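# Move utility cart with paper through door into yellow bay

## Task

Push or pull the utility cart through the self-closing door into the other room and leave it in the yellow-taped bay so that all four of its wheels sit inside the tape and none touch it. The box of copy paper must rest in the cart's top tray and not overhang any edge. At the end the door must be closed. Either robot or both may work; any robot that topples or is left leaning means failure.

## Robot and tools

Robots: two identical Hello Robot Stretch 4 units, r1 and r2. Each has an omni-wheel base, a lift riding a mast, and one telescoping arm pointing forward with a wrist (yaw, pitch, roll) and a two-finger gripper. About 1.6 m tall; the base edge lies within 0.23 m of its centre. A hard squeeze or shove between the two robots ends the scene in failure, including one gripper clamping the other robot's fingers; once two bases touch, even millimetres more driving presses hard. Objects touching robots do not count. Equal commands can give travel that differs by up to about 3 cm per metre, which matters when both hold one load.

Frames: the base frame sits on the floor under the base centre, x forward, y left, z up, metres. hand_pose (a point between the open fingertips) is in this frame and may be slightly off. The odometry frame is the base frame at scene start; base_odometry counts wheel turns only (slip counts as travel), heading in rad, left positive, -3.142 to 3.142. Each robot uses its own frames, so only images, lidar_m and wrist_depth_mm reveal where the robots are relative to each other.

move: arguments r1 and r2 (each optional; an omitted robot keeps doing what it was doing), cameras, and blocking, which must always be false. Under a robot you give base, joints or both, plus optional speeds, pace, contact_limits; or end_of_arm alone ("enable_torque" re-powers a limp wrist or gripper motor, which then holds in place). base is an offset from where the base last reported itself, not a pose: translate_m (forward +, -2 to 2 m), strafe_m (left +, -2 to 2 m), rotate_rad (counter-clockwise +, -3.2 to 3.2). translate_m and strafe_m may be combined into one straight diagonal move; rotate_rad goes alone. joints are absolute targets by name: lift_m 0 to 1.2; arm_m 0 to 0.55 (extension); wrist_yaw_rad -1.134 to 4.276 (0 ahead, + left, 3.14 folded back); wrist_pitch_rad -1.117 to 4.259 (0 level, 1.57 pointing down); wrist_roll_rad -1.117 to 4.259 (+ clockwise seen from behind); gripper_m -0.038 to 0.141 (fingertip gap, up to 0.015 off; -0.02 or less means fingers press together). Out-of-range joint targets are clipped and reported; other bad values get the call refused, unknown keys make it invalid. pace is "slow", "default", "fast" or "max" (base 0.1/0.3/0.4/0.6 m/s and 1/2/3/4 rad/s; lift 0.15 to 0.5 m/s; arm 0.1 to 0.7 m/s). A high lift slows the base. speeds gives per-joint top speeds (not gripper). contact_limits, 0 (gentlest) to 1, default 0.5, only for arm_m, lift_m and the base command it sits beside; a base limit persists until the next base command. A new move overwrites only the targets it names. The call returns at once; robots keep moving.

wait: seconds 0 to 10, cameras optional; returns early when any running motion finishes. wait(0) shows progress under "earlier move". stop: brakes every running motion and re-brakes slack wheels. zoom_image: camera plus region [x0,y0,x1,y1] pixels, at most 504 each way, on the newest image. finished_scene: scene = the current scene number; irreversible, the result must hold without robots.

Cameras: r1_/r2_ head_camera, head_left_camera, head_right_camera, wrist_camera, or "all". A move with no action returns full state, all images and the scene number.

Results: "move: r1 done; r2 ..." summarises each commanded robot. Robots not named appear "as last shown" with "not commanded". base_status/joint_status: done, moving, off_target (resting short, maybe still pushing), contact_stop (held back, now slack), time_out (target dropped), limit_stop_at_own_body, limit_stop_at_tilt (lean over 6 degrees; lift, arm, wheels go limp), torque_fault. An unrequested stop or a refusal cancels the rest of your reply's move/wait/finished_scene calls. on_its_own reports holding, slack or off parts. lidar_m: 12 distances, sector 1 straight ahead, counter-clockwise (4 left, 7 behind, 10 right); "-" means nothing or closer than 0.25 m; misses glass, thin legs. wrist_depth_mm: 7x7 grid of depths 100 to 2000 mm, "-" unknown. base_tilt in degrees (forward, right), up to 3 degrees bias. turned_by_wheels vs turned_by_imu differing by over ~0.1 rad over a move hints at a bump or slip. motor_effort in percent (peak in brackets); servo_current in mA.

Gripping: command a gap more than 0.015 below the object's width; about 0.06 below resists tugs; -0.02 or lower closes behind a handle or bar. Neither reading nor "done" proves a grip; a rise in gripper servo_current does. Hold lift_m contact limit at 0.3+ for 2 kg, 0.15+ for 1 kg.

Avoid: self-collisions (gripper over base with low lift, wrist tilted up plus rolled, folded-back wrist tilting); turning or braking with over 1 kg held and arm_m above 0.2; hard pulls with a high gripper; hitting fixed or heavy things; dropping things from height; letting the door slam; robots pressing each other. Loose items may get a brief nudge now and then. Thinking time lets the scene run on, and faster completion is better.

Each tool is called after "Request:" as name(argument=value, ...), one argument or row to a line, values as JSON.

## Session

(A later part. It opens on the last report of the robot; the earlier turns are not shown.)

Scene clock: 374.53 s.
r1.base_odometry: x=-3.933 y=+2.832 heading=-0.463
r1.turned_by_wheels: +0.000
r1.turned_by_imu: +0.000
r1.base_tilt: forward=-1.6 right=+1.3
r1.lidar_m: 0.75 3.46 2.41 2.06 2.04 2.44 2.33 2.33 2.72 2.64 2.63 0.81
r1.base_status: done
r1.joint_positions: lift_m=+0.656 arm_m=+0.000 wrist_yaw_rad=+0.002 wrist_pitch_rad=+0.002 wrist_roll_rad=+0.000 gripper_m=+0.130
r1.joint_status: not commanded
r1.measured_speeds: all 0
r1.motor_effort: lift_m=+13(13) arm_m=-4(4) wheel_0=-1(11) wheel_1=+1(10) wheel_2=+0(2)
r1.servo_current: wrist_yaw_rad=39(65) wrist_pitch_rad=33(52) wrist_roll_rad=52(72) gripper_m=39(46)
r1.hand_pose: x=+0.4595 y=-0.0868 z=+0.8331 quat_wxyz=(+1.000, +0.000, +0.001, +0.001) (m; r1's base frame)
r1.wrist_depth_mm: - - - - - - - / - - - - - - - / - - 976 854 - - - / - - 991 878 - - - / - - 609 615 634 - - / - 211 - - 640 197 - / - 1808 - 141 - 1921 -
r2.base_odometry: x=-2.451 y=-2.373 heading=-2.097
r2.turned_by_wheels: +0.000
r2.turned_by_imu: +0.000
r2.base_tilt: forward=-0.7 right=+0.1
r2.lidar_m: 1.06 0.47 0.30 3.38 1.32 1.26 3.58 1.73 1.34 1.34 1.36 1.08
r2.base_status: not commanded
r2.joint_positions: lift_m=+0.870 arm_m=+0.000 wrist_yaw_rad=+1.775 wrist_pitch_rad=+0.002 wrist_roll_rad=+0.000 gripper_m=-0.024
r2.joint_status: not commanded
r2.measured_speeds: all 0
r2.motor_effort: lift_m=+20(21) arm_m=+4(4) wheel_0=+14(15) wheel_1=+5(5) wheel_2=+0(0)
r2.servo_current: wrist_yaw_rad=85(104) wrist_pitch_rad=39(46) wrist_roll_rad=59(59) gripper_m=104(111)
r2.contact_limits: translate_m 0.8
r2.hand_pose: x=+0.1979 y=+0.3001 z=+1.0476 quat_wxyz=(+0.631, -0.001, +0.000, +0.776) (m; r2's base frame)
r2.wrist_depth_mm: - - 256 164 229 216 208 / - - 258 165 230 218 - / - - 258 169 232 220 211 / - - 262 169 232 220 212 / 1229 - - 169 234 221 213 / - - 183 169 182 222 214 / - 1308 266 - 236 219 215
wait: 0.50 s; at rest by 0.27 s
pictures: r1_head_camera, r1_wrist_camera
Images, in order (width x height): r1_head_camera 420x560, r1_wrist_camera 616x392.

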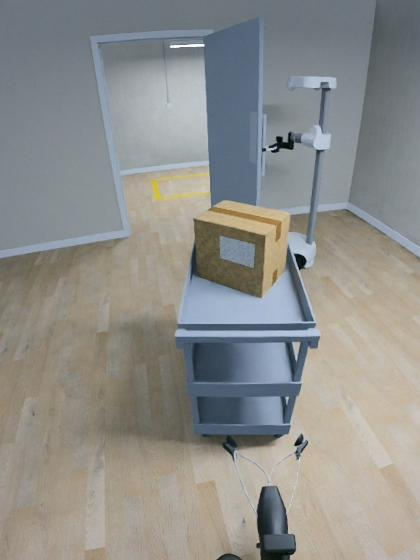

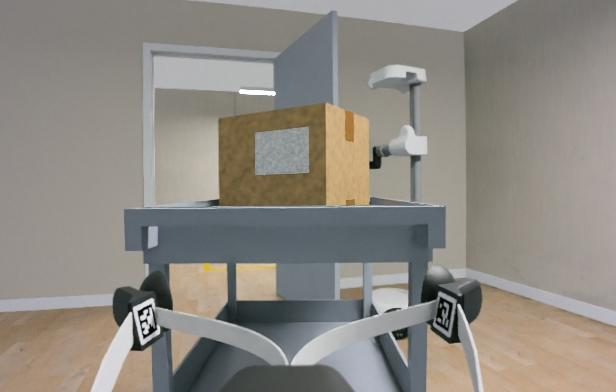

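Request:
move(
  blocking=false,
  r1={"base":{"translate_m":0.2,"strafe_m":0.035},"joints":{"arm_m":0.15,"wrist_roll_rad":1.57}},
)

Request:
wait(
  seconds=1.5,
)

Request:
wait(
  seconds=2,
)

Request:
wait(
  seconds=0.5,
  cameras=["r1_head_camera","r1_wrist_camera"],
)

Request:
zoom_image(
  camera="r1_head_camera",
  region=[130, 280, 340, 490],
)

Scene clock: 382.80 s.
move: r1 moving
r1.base_odometry: x=-3.903 y=+2.823 heading=-0.462
r1.turned_by_wheels: +0.000
r1.turned_by_imu: +0.000
r1.base_tilt: forward=-1.6 right=+1.3
r1.lidar_m: 0.72 3.42 2.42 2.08 2.05 2.41 2.39 2.38 2.80 2.65 2.65 0.75
r1.base_status: translate_m moving; strafe_m moving
r1.joint_positions: lift_m=+0.656 arm_m=+0.051 wrist_yaw_rad=+0.002 wrist_pitch_rad=+0.002 wrist_roll_rad=+0.580 gripper_m=+0.130
r1.joint_status: arm_m moving; wrist_roll_rad moving
r1.measured_speeds: translate_m=+0.122 strafe_m=+0.021 rotate_rad=+0.001 lift_m=+0.000 arm_m=+0.195 wrist_yaw_rad=+0.000 wrist_pitch_rad=+0.000 wrist_roll_rad=+1.818
r1.motor_effort: lift_m=+12(13) arm_m=+6(7) wheel_0=+3(7) wheel_1=+8(8) wheel_2=-9(9)
r1.servo_current: wrist_yaw_rad=52(59) wrist_pitch_rad=46(52) wrist_roll_rad=91(111) gripper_m=46(46)
r1.hand_pose: x=+0.5100 y=-0.0868 z=+0.8331 quat_wxyz=(+0.958, +0.286, +0.001, +0.001) (m; r1's base frame)
r1.wrist_depth_mm: - - - - - - - / - - - - - - - / - - 854 842 - - - / - - 866 778 544 - - / - - 891 539 - - 1808 / - 210 185 - 188 200 1464 / - - - 141 - - 1229
r2: as last shown
r2.base_tilt: forward=-0.7 right=+0.0
r2.lidar_m: 1.04 0.47 0.30 3.38 1.31 1.26 3.54 1.68 1.37 1.35 1.32 1.08
r2.motor_effort: lift_m=+20(21) arm_m=+4(4) wheel_0=+15(15) wheel_1=+5(5) wheel_2=+0(0)
r2.servo_current: wrist_yaw_rad=98(104) wrist_pitch_rad=33(46) wrist_roll_rad=59(59) gripper_m=104(111)
r2.contact_limits: translate_m 0.8
r2.wrist_depth_mm: - - 256 164 229 217 208 / - - 258 165 230 218 - / - - 259 169 231 220 211 / - - 260 169 233 220 213 / 1229 - - 169 234 221 213 / - - 183 169 181 223 214 / - 1281 265 - 235 219 216
pictures: none

Scene clock: 384.30 s.
earlier move: r1 moving
r1.base_odometry: x=-3.739 y=+2.775 heading=-0.462
r1.turned_by_wheels: +0.000
r1.turned_by_imu: +0.001
r1.base_tilt: forward=-1.6 right=+1.3
r1.lidar_m: 0.57 3.24 2.43 2.09 2.09 2.44 2.55 2.56 2.99 2.62 2.62 0.59
r1.base_status: translate_m moving; strafe_m moving
r1.joint_positions: lift_m=+0.655 arm_m=+0.150 wrist_yaw_rad=+0.002 wrist_pitch_rad=+0.002 wrist_roll_rad=+1.568 gripper_m=+0.130
r1.joint_status: all done
r1.measured_speeds: all 0
r1.motor_effort: lift_m=+13(13) arm_m=+5(7) wheel_0=+2(7) wheel_1=+1(9) wheel_2=+0(9)
r1.servo_current: wrist_yaw_rad=52(78) wrist_pitch_rad=46(52) wrist_roll_rad=52(111) gripper_m=39(52)
r1.hand_pose: x=+0.6094 y=-0.0868 z=+0.8331 quat_wxyz=(+0.708, +0.706, +0.001, +0.000) (m; r1's base frame)
r1.wrist_depth_mm: - - - 252 - 1808 - / - - 1983 254 1863 - - / - 569 504 256 - - - / - 492 492 257 - - - / - 549 549 258 259 - - / - 211 197 258 210 196 - / - - - 147 - 1808 -
r2.base_odometry: x=-2.451 y=-2.373 heading=-2.097
r2.turned_by_wheels: +0.000
r2.turned_by_imu: +0.000
r2.base_tilt: forward=-0.7 right=+0.0
r2.lidar_m: 1.05 0.46 0.26 3.39 1.28 1.27 3.56 1.67 1.33 1.34 1.34 1.06
r2.base_status: not commanded
r2.joint_positions: lift_m=+0.870 arm_m=+0.000 wrist_yaw_rad=+1.775 wrist_pitch_rad=+0.002 wrist_roll_rad=+0.000 gripper_m=-0.024
r2.joint_status: not commanded
r2.measured_speeds: all 0
r2.motor_effort: lift_m=+20(21) arm_m=+4(4) wheel_0=+14(15) wheel_1=+5(5) wheel_2=+0(1)
r2.servo_current: wrist_yaw_rad=85(111) wrist_pitch_rad=39(46) wrist_roll_rad=46(59) gripper_m=104(117)
r2.contact_limits: translate_m 0.8
r2.hand_pose: x=+0.1979 y=+0.3001 z=+1.0476 quat_wxyz=(+0.631, -0.001, +0.000, +0.776) (m; r2's base frame)
r2.wrist_depth_mm: - - 257 164 229 216 208 / - - 258 164 229 219 - / - - 259 169 230 220 211 / - - 262 169 233 220 212 / 1229 - - 169 235 222 213 / - - 183 169 181 223 213 / - 1281 265 - 235 218 215
wait: 1.50 s; no rest
pictures: none

Scene clock: 384.37 s.
earlier move: r1 done
r1.base_odometry: x=-3.739 y=+2.775 heading=-0.462
r1.turned_by_wheels: +0.000
r1.turned_by_imu: +0.000
r1.base_tilt: forward=-1.6 right=+1.3
r1.lidar_m: 0.56 3.23 2.42 2.10 2.09 2.44 2.54 2.56 2.99 2.64 2.62 0.60
r1.base_status: done
r1.joint_positions: lift_m=+0.655 arm_m=+0.150 wrist_yaw_rad=+0.002 wrist_pitch_rad=+0.002 wrist_roll_rad=+1.568 gripper_m=+0.130
r1.joint_status: all done
r1.measured_speeds: all 0
r1.motor_effort: lift_m=+13(13) arm_m=+5(7) wheel_0=+3(7) wheel_1=+2(9) wheel_2=+0(9)
r1.servo_current: wrist_yaw_rad=33(78) wrist_pitch_rad=46(52) wrist_roll_rad=33(111) gripper_m=46(52)
r1.hand_pose: x=+0.6094 y=-0.0868 z=+0.8331 quat_wxyz=(+0.708, +0.706, +0.001, +0.000) (m; r1's base frame)
r1.wrist_depth_mm: - - - 252 - 1756 - / - - 1983 253 1863 - - / - 569 500 255 - - - / - 492 492 256 - - - / - 559 554 257 259 - - / - 211 198 258 210 196 - / - - - 147 - 1661 -
r2.base_odometry: x=-2.451 y=-2.373 heading=-2.097
r2.turned_by_wheels: +0.000
r2.turned_by_imu: +0.000
r2.base_tilt: forward=-0.7 right=+0.1
r2.lidar_m: 1.06 0.47 0.28 3.41 1.29 1.26 3.59 1.68 1.38 1.35 1.33 1.09
r2.base_status: not commanded
r2.joint_positions: lift_m=+0.870 arm_m=+0.000 wrist_yaw_rad=+1.775 wrist_pitch_rad=+0.002 wrist_roll_rad=+0.000 gripper_m=-0.024
r2.joint_status: not commanded
r2.measured_speeds: all 0
r2.motor_effort: lift_m=+20(21) arm_m=+4(4) wheel_0=+14(15) wheel_1=+5(5) wheel_2=+0(1)
r2.servo_current: wrist_yaw_rad=85(111) wrist_pitch_rad=39(46) wrist_roll_rad=39(59) gripper_m=104(117)
r2.contact_limits: translate_m 0.8
r2.hand_pose: x=+0.1979 y=+0.3001 z=+1.0476 quat_wxyz=(+0.631, -0.001, +0.000, +0.776) (m; r2's base frame)
r2.wrist_depth_mm: - - 256 164 228 216 208 / - - 258 165 229 218 - / - - 259 169 231 219 211 / - - 262 169 233 220 212 / 1205 - - 169 234 221 213 / - - 183 169 181 223 213 / - 1308 266 - 235 218 215
wait: 0.07 of 2 s (r1 has come to rest)
pictures: none

Scene clock: 384.87 s.
r1.base_odometry: x=-3.739 y=+2.775 heading=-0.462
r1.turned_by_wheels: +0.000
r1.turned_by_imu: +0.000
r1.base_tilt: forward=-1.6 right=+1.3
r1.lidar_m: 0.56 3.25 2.44 2.10 2.09 2.45 2.54 2.55 2.94 2.61 2.63 0.58
r1.base_status: done
r1.joint_positions: lift_m=+0.655 arm_m=+0.150 wrist_yaw_rad=+0.002 wrist_pitch_rad=+0.002 wrist_roll_rad=+1.568 gripper_m=+0.130
r1.joint_status: all done
r1.measured_speeds: all 0
r1.motor_effort: lift_m=+13(13) arm_m=+5(7) wheel_0=+3(7) wheel_1=+2(9) wheel_2=+0(9)
r1.servo_current: wrist_yaw_rad=59(78) wrist_pitch_rad=39(52) wrist_roll_rad=39(111) gripper_m=46(52)
r1.hand_pose: x=+0.6094 y=-0.0868 z=+0.8331 quat_wxyz=(+0.708, +0.706, +0.001, +0.000) (m; r1's base frame)
r1.wrist_depth_mm: - - - 252 - 1756 - / - - 1921 255 1921 - - / - 569 504 255 - - - / - 496 496 257 - - - / - 559 544 257 258 - - / - 211 198 260 210 196 - / - - - 147 - 1708 -
r2.base_odometry: x=-2.451 y=-2.373 heading=-2.097
r2.turned_by_wheels: +0.000
r2.turned_by_imu: +0.000
r2.base_tilt: forward=-0.7 right=+0.0
r2.lidar_m: 1.03 0.43 0.29 3.41 1.30 1.26 3.55 1.71 1.37 1.35 1.33 1.04
r2.base_status: not commanded
r2.joint_positions: lift_m=+0.870 arm_m=+0.000 wrist_yaw_rad=+1.775 wrist_pitch_rad=+0.002 wrist_roll_rad=+0.000 gripper_m=-0.024
r2.joint_status: not commanded
r2.measured_speeds: all 0
r2.motor_effort: lift_m=+20(21) arm_m=+4(4) wheel_0=+14(15) wheel_1=+5(5) wheel_2=+0(1)
r2.servo_current: wrist_yaw_rad=98(111) wrist_pitch_rad=39(46) wrist_roll_rad=52(59) gripper_m=104(117)
r2.contact_limits: translate_m 0.8
r2.hand_pose: x=+0.1979 y=+0.3001 z=+1.0476 quat_wxyz=(+0.631, -0.001, +0.000, +0.776) (m; r2's base frame)
r2.wrist_depth_mm: - - 257 164 228 216 208 / - - 258 165 229 218 - / - - 259 168 231 220 211 / - - 260 169 233 220 212 / 1229 - - 169 234 221 213 / - - 182 169 181 222 214 / - 1308 266 - 236 220 215
wait: 0.50 s; at rest by 0.27 s
pictures: r1_head_camera, r1_wrist_camera
Images, in order (width x height): r1_head_camera 420x560, r1_wrist_camera 616x392.

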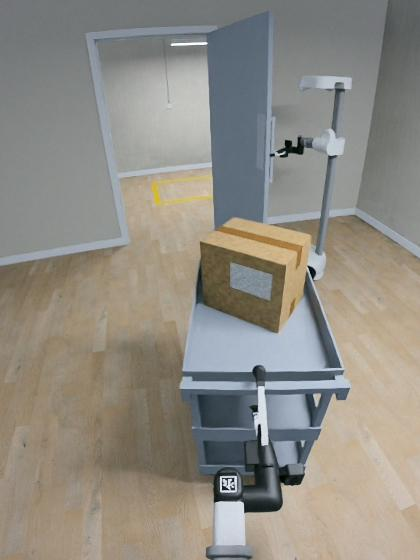

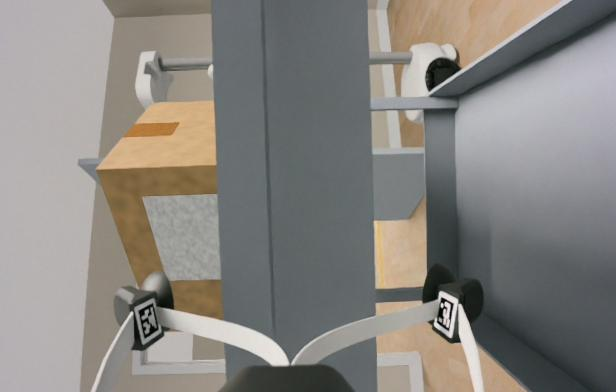

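Scaled by 2.400 from the camera's 420x560 image, which has a finer 600x800 frame.

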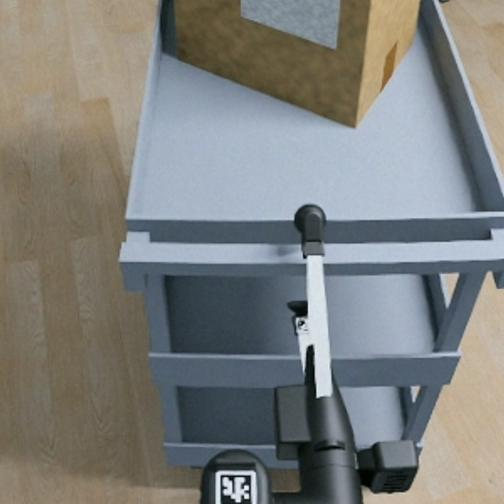

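Request:
move(
  blocking=false,
  r1={"joints":{"arm_m":0.21,"lift_m":0.648},"speeds":{"arm_m":0.08},"contact_limits":{"arm_m":0.0}},
)

Request:
wait(
  seconds=3,
)

Request:
wait(
  seconds=0.3,
  cameras=["r1_head_camera","r1_wrist_camera"],
)

Request:
zoom_image(
  camera="r1_head_camera",
  region=[170, 300, 350, 480],
)

Scene clock: 394.33 s.
move: r1 moving
r1.base_odometry: x=-3.739 y=+2.775 heading=-0.462
r1.turned_by_wheels: +0.000
r1.turned_by_imu: +0.000
r1.base_tilt: forward=-1.6 right=+1.3
r1.lidar_m: 0.56 3.26 2.42 2.08 2.07 2.44 2.57 2.55 2.97 2.62 2.63 0.61
r1.base_status: not commanded
r1.joint_positions: lift_m=+0.649 arm_m=+0.182 wrist_yaw_rad=+0.002 wrist_pitch_rad=+0.002 wrist_roll_rad=+1.568 gripper_m=+0.130
r1.joint_status: lift_m moving; arm_m moving
r1.measured_speeds: translate_m=+0.000 strafe_m=+0.000 rotate_rad=+0.000 lift_m=+0.000 arm_m=+0.079 wrist_yaw_rad=-0.007 wrist_pitch_rad=+0.000 wrist_roll_rad=+0.000
r1.motor_effort: lift_m=+14(14) arm_m=+6(7) wheel_0=+3(4) wheel_1=+2(2) wheel_2=+0(0)
r1.servo_current: wrist_yaw_rad=46(59) wrist_pitch_rad=39(46) wrist_roll_rad=46(72) gripper_m=46(46)
r1.contact_limits: arm_m 0
r1.hand_pose: x=+0.6415 y=-0.0869 z=+0.8261 quat_wxyz=(+0.708, +0.706, +0.001, +0.000) (m; r1's base frame)
r1.wrist_depth_mm: - - 233 234 - 1661 - / - - - 233 1863 1863 - / - 597 173 232 - - - / - 466 172 233 - - - / - 500 480 233 233 - - / - 205 192 232 211 189 - / - - 609 141 - - -
r2: as last shown
r2.lidar_m: 1.04 0.46 0.30 3.39 1.31 1.27 3.54 1.69 1.35 1.35 1.35 1.09
r2.motor_effort: lift_m=+20(21) arm_m=+4(4) wheel_0=+15(15) wheel_1=+5(5) wheel_2=+0(0)
r2.servo_current: wrist_yaw_rad=85(98) wrist_pitch_rad=33(46) wrist_roll_rad=46(52) gripper_m=104(111)
r2.contact_limits: translate_m 0.8
r2.wrist_depth_mm: - - 256 164 229 216 208 / - - 258 165 230 218 - / - - 258 169 231 220 211 / - - 260 169 233 220 212 / 1205 - - 169 235 222 213 / - - 182 169 181 223 214 / - 1281 266 - 234 218 215
pictures: none

Scene clock: 395.07 s.
earlier move: r1 done
r1.base_odometry: x=-3.739 y=+2.775 heading=-0.462
r1.turned_by_wheels: +0.000
r1.turned_by_imu: +0.000
r1.base_tilt: forward=-1.6 right=+1.3
r1.lidar_m: 0.58 3.27 2.42 2.09 2.09 2.45 2.53 2.52 2.96 2.62 2.63 0.60
r1.base_status: not commanded
r1.joint_positions: lift_m=+0.649 arm_m=+0.210 wrist_yaw_rad=-0.001 wrist_pitch_rad=-0.001 wrist_roll_rad=+1.568 gripper_m=+0.130
r1.joint_status: all done
r1.measured_speeds: all 0
r1.motor_effort: lift_m=+12(14) arm_m=+6(9) wheel_0=+3(4) wheel_1=+2(2) wheel_2=-2(2)
r1.servo_current: wrist_yaw_rad=39(65) wrist_pitch_rad=39(46) wrist_roll_rad=33(72) gripper_m=39(52)
r1.contact_limits: arm_m 0
r1.hand_pose: x=+0.6690 y=-0.0876 z=+0.8270 quat_wxyz=(+0.708, +0.706, -0.001, +0.000) (m; r1's base frame)
r1.wrist_depth_mm: - - - 215 - 1708 1229 / - - 175 214 214 1808 - / - 591 168 214 213 - - / - 449 162 213 213 - - / - 480 466 213 213 - - / - 191 161 212 211 189 - / - - 153 155 212 - -
r2.base_odometry: x=-2.451 y=-2.373 heading=-2.097
r2.turned_by_wheels: +0.000
r2.turned_by_imu: +0.000
r2.base_tilt: forward=-0.7 right=+0.0
r2.lidar_m: 1.04 0.49 0.30 3.38 1.30 1.25 3.57 1.70 1.34 1.35 1.33 1.07
r2.base_status: not commanded
r2.joint_positions: lift_m=+0.870 arm_m=+0.000 wrist_yaw_rad=+1.775 wrist_pitch_rad=+0.002 wrist_roll_rad=+0.000 gripper_m=-0.024
r2.joint_status: not commanded
r2.measured_speeds: all 0
r2.motor_effort: lift_m=+20(21) arm_m=+4(4) wheel_0=+14(15) wheel_1=+5(5) wheel_2=+0(0)
r2.servo_current: wrist_yaw_rad=78(104) wrist_pitch_rad=39(52) wrist_roll_rad=39(59) gripper_m=111(111)
r2.contact_limits: translate_m 0.8
r2.hand_pose: x=+0.1979 y=+0.3001 z=+1.0476 quat_wxyz=(+0.631, -0.001, +0.000, +0.776) (m; r2's base frame)
r2.wrist_depth_mm: - - 256 164 229 216 208 / - - 258 164 230 217 - / - - 260 169 231 220 211 / - - 260 169 233 220 212 / 1205 - - 169 234 221 213 / - - 182 170 181 223 213 / - 1281 267 - 235 219 215
wait: 0.73 of 3 s (r1 has come to rest)
pictures: none

Scene clock: 395.37 s.
r1.base_odometry: x=-3.739 y=+2.775 heading=-0.462
r1.turned_by_wheels: +0.000
r1.turned_by_imu: +0.000
r1.base_tilt: forward=-1.6 right=+1.3
r1.lidar_m: 0.56 3.26 2.41 2.09 2.07 2.47 2.55 2.55 2.97 2.62 2.63 0.59
r1.base_status: not commanded
r1.joint_positions: lift_m=+0.649 arm_m=+0.210 wrist_yaw_rad=-0.001 wrist_pitch_rad=-0.001 wrist_roll_rad=+1.568 gripper_m=+0.130
r1.joint_status: all done
r1.measured_speeds: all 0
r1.motor_effort: lift_m=+12(14) arm_m=+7(9) wheel_0=+3(4) wheel_1=+2(2) wheel_2=-2(2)
r1.servo_current: wrist_yaw_rad=46(65) wrist_pitch_rad=46(46) wrist_roll_rad=59(72) gripper_m=39(52)
r1.contact_limits: arm_m 0
r1.hand_pose: x=+0.6690 y=-0.0876 z=+0.8270 quat_wxyz=(+0.708, +0.706, -0.001, +0.000) (m; r1's base frame)
r1.wrist_depth_mm: - - - 215 - 1708 1229 / - - 175 214 214 1863 - / - 597 168 213 213 - - / - 445 162 213 213 - - / - 477 466 213 213 - - / - 191 161 212 211 188 - / - - 153 156 212 - -
r2.base_odometry: x=-2.451 y=-2.373 heading=-2.097
r2.turned_by_wheels: +0.000
r2.turned_by_imu: +0.000
r2.base_tilt: forward=-0.7 right=+0.1
r2.lidar_m: 1.06 0.44 0.29 3.41 1.27 1.25 3.54 1.71 1.37 1.33 1.32 1.08
r2.base_status: not commanded
r2.joint_positions: lift_m=+0.870 arm_m=+0.000 wrist_yaw_rad=+1.775 wrist_pitch_rad=+0.002 wrist_roll_rad=+0.000 gripper_m=-0.024
r2.joint_status: not commanded
r2.measured_speeds: all 0
r2.motor_effort: lift_m=+21(21) arm_m=+4(4) wheel_0=+14(15) wheel_1=+5(5) wheel_2=+0(0)
r2.servo_current: wrist_yaw_rad=91(104) wrist_pitch_rad=33(52) wrist_roll_rad=46(59) gripper_m=111(111)
r2.contact_limits: translate_m 0.8
r2.hand_pose: x=+0.1979 y=+0.3001 z=+1.0476 quat_wxyz=(+0.631, -0.001, +0.000, +0.776) (m; r2's base frame)
r2.wrist_depth_mm: - - 255 164 228 216 208 / - - 258 165 229 218 - / - - 259 168 232 219 211 / - - 260 169 233 220 212 / 1205 - - 169 236 222 213 / - - 182 169 181 222 214 / - 1308 266 - 235 218 215
wait: 0.30 s; at rest by 0.27 s
pictures: r1_head_camera, r1_wrist_camera
Images, in order (width x height): r1_head_camera 420x560, r1_wrist_camera 616x392.

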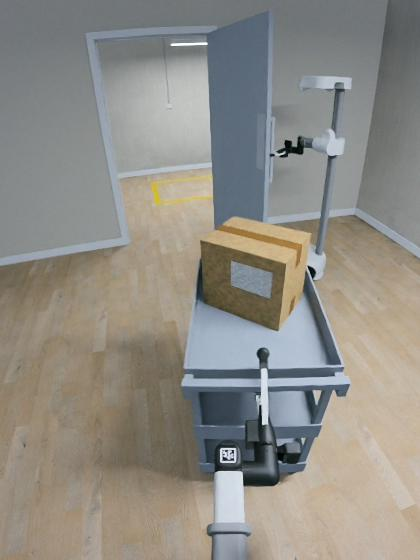

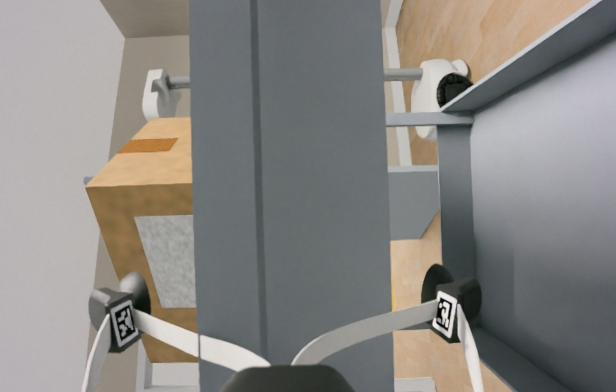

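Scaled by 2.800 from the camera's 420x560 image, which has a finer 600x800 frame.

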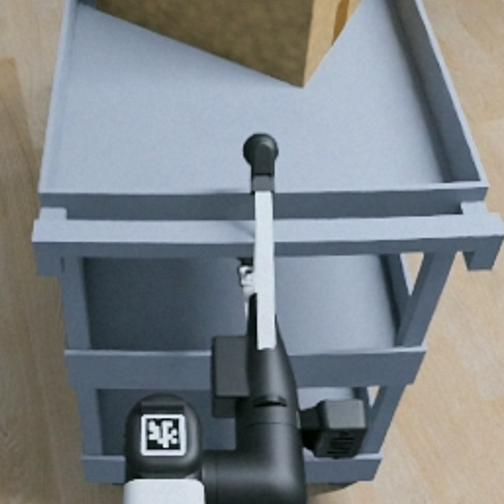

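Request:
move(
  blocking=false,
  r1={"joints":{"gripper_m":0.03}},
)

Request:
wait(
  seconds=3,
)

Request:
wait(
  seconds=0.3,
  cameras=["r1_head_camera","r1_wrist_camera"],
)

Request:
zoom_image(
  camera="r1_head_camera",
  region=[170, 300, 350, 480],
)

Scene clock: 405.27 s.
move: r1 moving
r1.base_odometry: x=-3.739 y=+2.775 heading=-0.462
r1.turned_by_wheels: +0.000
r1.turned_by_imu: +0.000
r1.base_tilt: forward=-1.6 right=+1.3
r1.lidar_m: 0.56 3.24 2.43 2.08 2.08 2.44 2.56 2.54 2.96 2.62 2.62 0.60
r1.base_status: not commanded
r1.joint_positions: lift_m=+0.649 arm_m=+0.210 wrist_yaw_rad=-0.001 wrist_pitch_rad=-0.002 wrist_roll_rad=+1.568 gripper_m=+0.117
r1.joint_status: gripper_m moving
r1.measured_speeds: translate_m=+0.000 strafe_m=+0.000 rotate_rad=+0.000 lift_m=+0.000 arm_m=+0.000 wrist_yaw_rad=+0.000 wrist_pitch_rad=-0.002 wrist_roll_rad=+0.000
r1.motor_effort: lift_m=+13(13) arm_m=+6(7) wheel_0=+3(4) wheel_1=+2(2) wheel_2=-2(2)
r1.servo_current: wrist_yaw_rad=39(52) wrist_pitch_rad=39(46) wrist_roll_rad=46(59) gripper_m=85(85)
r1.contact_limits: arm_m 0
r1.hand_pose: x=+0.6690 y=-0.0876 z=+0.8272 quat_wxyz=(+0.708, +0.706, -0.001, +0.000) (m; r1's base frame)
r1.wrist_depth_mm: - - - 213 - 1756 1255 / - - 167 213 214 1808 - / - 634 160 213 213 - - / - 449 154 212 212 - - / - 480 477 213 213 - - / - 202 152 212 198 - - / - - 152 147 212 1863 -
r2: as last shown
r2.base_tilt: forward=-0.7 right=+0.0
r2.lidar_m: 1.04 0.47 0.29 3.40 1.29 1.26 3.59 1.69 1.37 1.35 1.35 1.09
r2.motor_effort: lift_m=+20(21) arm_m=+4(4) wheel_0=+15(15) wheel_1=+5(5) wheel_2=+0(0)
r2.servo_current: wrist_yaw_rad=78(91) wrist_pitch_rad=39(46) wrist_roll_rad=33(52) gripper_m=104(111)
r2.contact_limits: translate_m 0.8
r2.wrist_depth_mm: - - 256 164 229 216 209 / - - 257 165 230 217 - / - - 259 169 231 220 211 / - - 260 169 233 220 212 / 1255 - - 169 234 222 213 / - - 183 169 182 223 215 / - 1281 266 - 236 217 214
pictures: none

Scene clock: 406.67 s.
earlier move: r1 done
r1.base_odometry: x=-3.739 y=+2.775 heading=-0.462
r1.turned_by_wheels: +0.000
r1.turned_by_imu: +0.000
r1.base_tilt: forward=-1.6 right=+1.3
r1.lidar_m: 0.59 3.24 2.41 2.09 2.07 2.46 2.51 2.53 2.97 2.63 2.62 0.62
r1.base_status: not commanded
r1.joint_positions: lift_m=+0.649 arm_m=+0.210 wrist_yaw_rad=-0.001 wrist_pitch_rad=+0.000 wrist_roll_rad=+1.568 gripper_m=+0.031
r1.joint_status: all done
r1.measured_speeds: all 0
r1.motor_effort: lift_m=+12(13) arm_m=+6(7) wheel_0=+3(4) wheel_1=+2(2) wheel_2=-2(2)
r1.servo_current: wrist_yaw_rad=65(65) wrist_pitch_rad=39(52) wrist_roll_rad=46(65) gripper_m=85(234)
r1.contact_limits: arm_m 0
r1.hand_pose: x=+0.6690 y=-0.0876 z=+0.8267 quat_wxyz=(+0.708, +0.706, +0.000, +0.000) (m; r1's base frame)
r1.wrist_depth_mm: - - 213 215 - 1661 - / - - 213 214 1863 1808 - / - 574 213 213 214 - - / - 445 161 213 213 - - / - 477 - 213 213 - - / - 512 - 212 200 - - / - 175 151 212 213 1921 -
r2.base_odometry: x=-2.451 y=-2.373 heading=-2.097
r2.turned_by_wheels: +0.000
r2.turned_by_imu: +0.000
r2.base_tilt: forward=-0.7 right=+0.1
r2.lidar_m: 1.04 0.47 0.31 3.39 1.29 1.25 3.52 1.72 1.36 1.32 1.36 1.08
r2.base_status: not commanded
r2.joint_positions: lift_m=+0.870 arm_m=+0.000 wrist_yaw_rad=+1.775 wrist_pitch_rad=+0.002 wrist_roll_rad=+0.000 gripper_m=-0.024
r2.joint_status: not commanded
r2.measured_speeds: all 0
r2.motor_effort: lift_m=+20(21) arm_m=+4(4) wheel_0=+14(15) wheel_1=+4(5) wheel_2=+0(0)
r2.servo_current: wrist_yaw_rad=78(104) wrist_pitch_rad=39(46) wrist_roll_rad=33(65) gripper_m=104(111)
r2.contact_limits: translate_m 0.8
r2.hand_pose: x=+0.1979 y=+0.3001 z=+1.0476 quat_wxyz=(+0.631, -0.001, +0.000, +0.776) (m; r2's base frame)
r2.wrist_depth_mm: - - 257 164 229 216 208 / - - 257 165 229 217 - / - - 259 169 232 220 211 / - - 262 169 233 220 212 / 1229 - - 169 235 221 213 / - - 183 170 181 222 214 / - 1308 267 - 235 219 215
wait: 1.40 of 3 s (r1 has come to rest)
pictures: none

Scene clock: 406.97 s.
r1.base_odometry: x=-3.739 y=+2.775 heading=-0.462
r1.turned_by_wheels: +0.000
r1.turned_by_imu: +0.000
r1.base_tilt: forward=-1.6 right=+1.3
r1.lidar_m: 0.58 3.27 2.42 2.09 2.07 2.46 2.55 2.56 2.99 2.63 2.61 0.61
r1.base_status: not commanded
r1.joint_positions: lift_m=+0.649 arm_m=+0.210 wrist_yaw_rad=-0.001 wrist_pitch_rad=+0.000 wrist_roll_rad=+1.568 gripper_m=+0.031
r1.joint_status: all done
r1.measured_speeds: all 0
r1.motor_effort: lift_m=+12(13) arm_m=+6(7) wheel_0=+3(4) wheel_1=+2(2) wheel_2=-2(2)
r1.servo_current: wrist_yaw_rad=52(65) wrist_pitch_rad=33(52) wrist_roll_rad=52(65) gripper_m=85(234)
r1.contact_limits: arm_m 0
r1.hand_pose: x=+0.6690 y=-0.0876 z=+0.8267 quat_wxyz=(+0.708, +0.706, +0.000, +0.000) (m; r1's base frame)
r1.wrist_depth_mm: - - 213 214 - 1618 - / - - 213 214 1808 1808 - / - 574 213 213 214 - - / - 442 162 213 213 - - / - 477 - 213 213 - - / - 517 - 212 202 - - / - 175 151 211 213 1863 -
r2.base_odometry: x=-2.451 y=-2.373 heading=-2.097
r2.turned_by_wheels: +0.000
r2.turned_by_imu: +0.000
r2.base_tilt: forward=-0.7 right=+0.0
r2.lidar_m: 1.05 0.46 0.29 3.39 1.32 1.23 3.57 1.70 1.38 1.33 1.33 1.07
r2.base_status: not commanded
r2.joint_positions: lift_m=+0.870 arm_m=+0.000 wrist_yaw_rad=+1.775 wrist_pitch_rad=+0.002 wrist_roll_rad=+0.000 gripper_m=-0.024
r2.joint_status: not commanded
r2.measured_speeds: all 0
r2.motor_effort: lift_m=+20(21) arm_m=+4(4) wheel_0=+15(15) wheel_1=+4(5) wheel_2=+0(0)
r2.servo_current: wrist_yaw_rad=78(104) wrist_pitch_rad=39(46) wrist_roll_rad=46(65) gripper_m=104(111)
r2.contact_limits: translate_m 0.8
r2.hand_pose: x=+0.1979 y=+0.3001 z=+1.0476 quat_wxyz=(+0.631, -0.001, +0.000, +0.776) (m; r2's base frame)
r2.wrist_depth_mm: - - 257 164 229 216 209 / - - 258 164 230 218 - / - - 259 169 231 220 211 / - - 262 168 233 220 212 / 1229 - - 169 233 221 213 / - - 183 169 181 222 213 / - 1308 267 - 235 219 214
wait: 0.30 s; at rest by 0.27 s
pictures: r1_head_camera, r1_wrist_camera
Images, in order (width x height): r1_head_camera 420x560, r1_wrist_camera 616x392.

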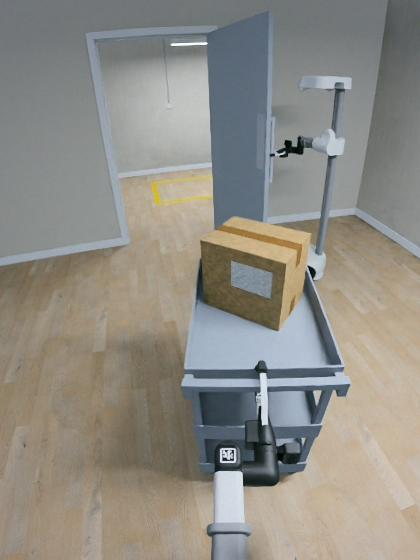

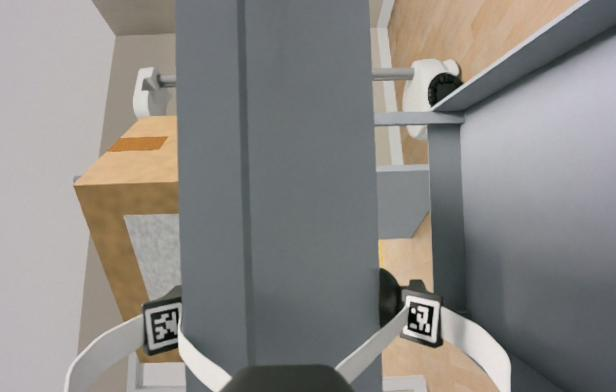

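Scaled by 2.800 from the camera's 420x560 image, which has a finer 600x800 frame.

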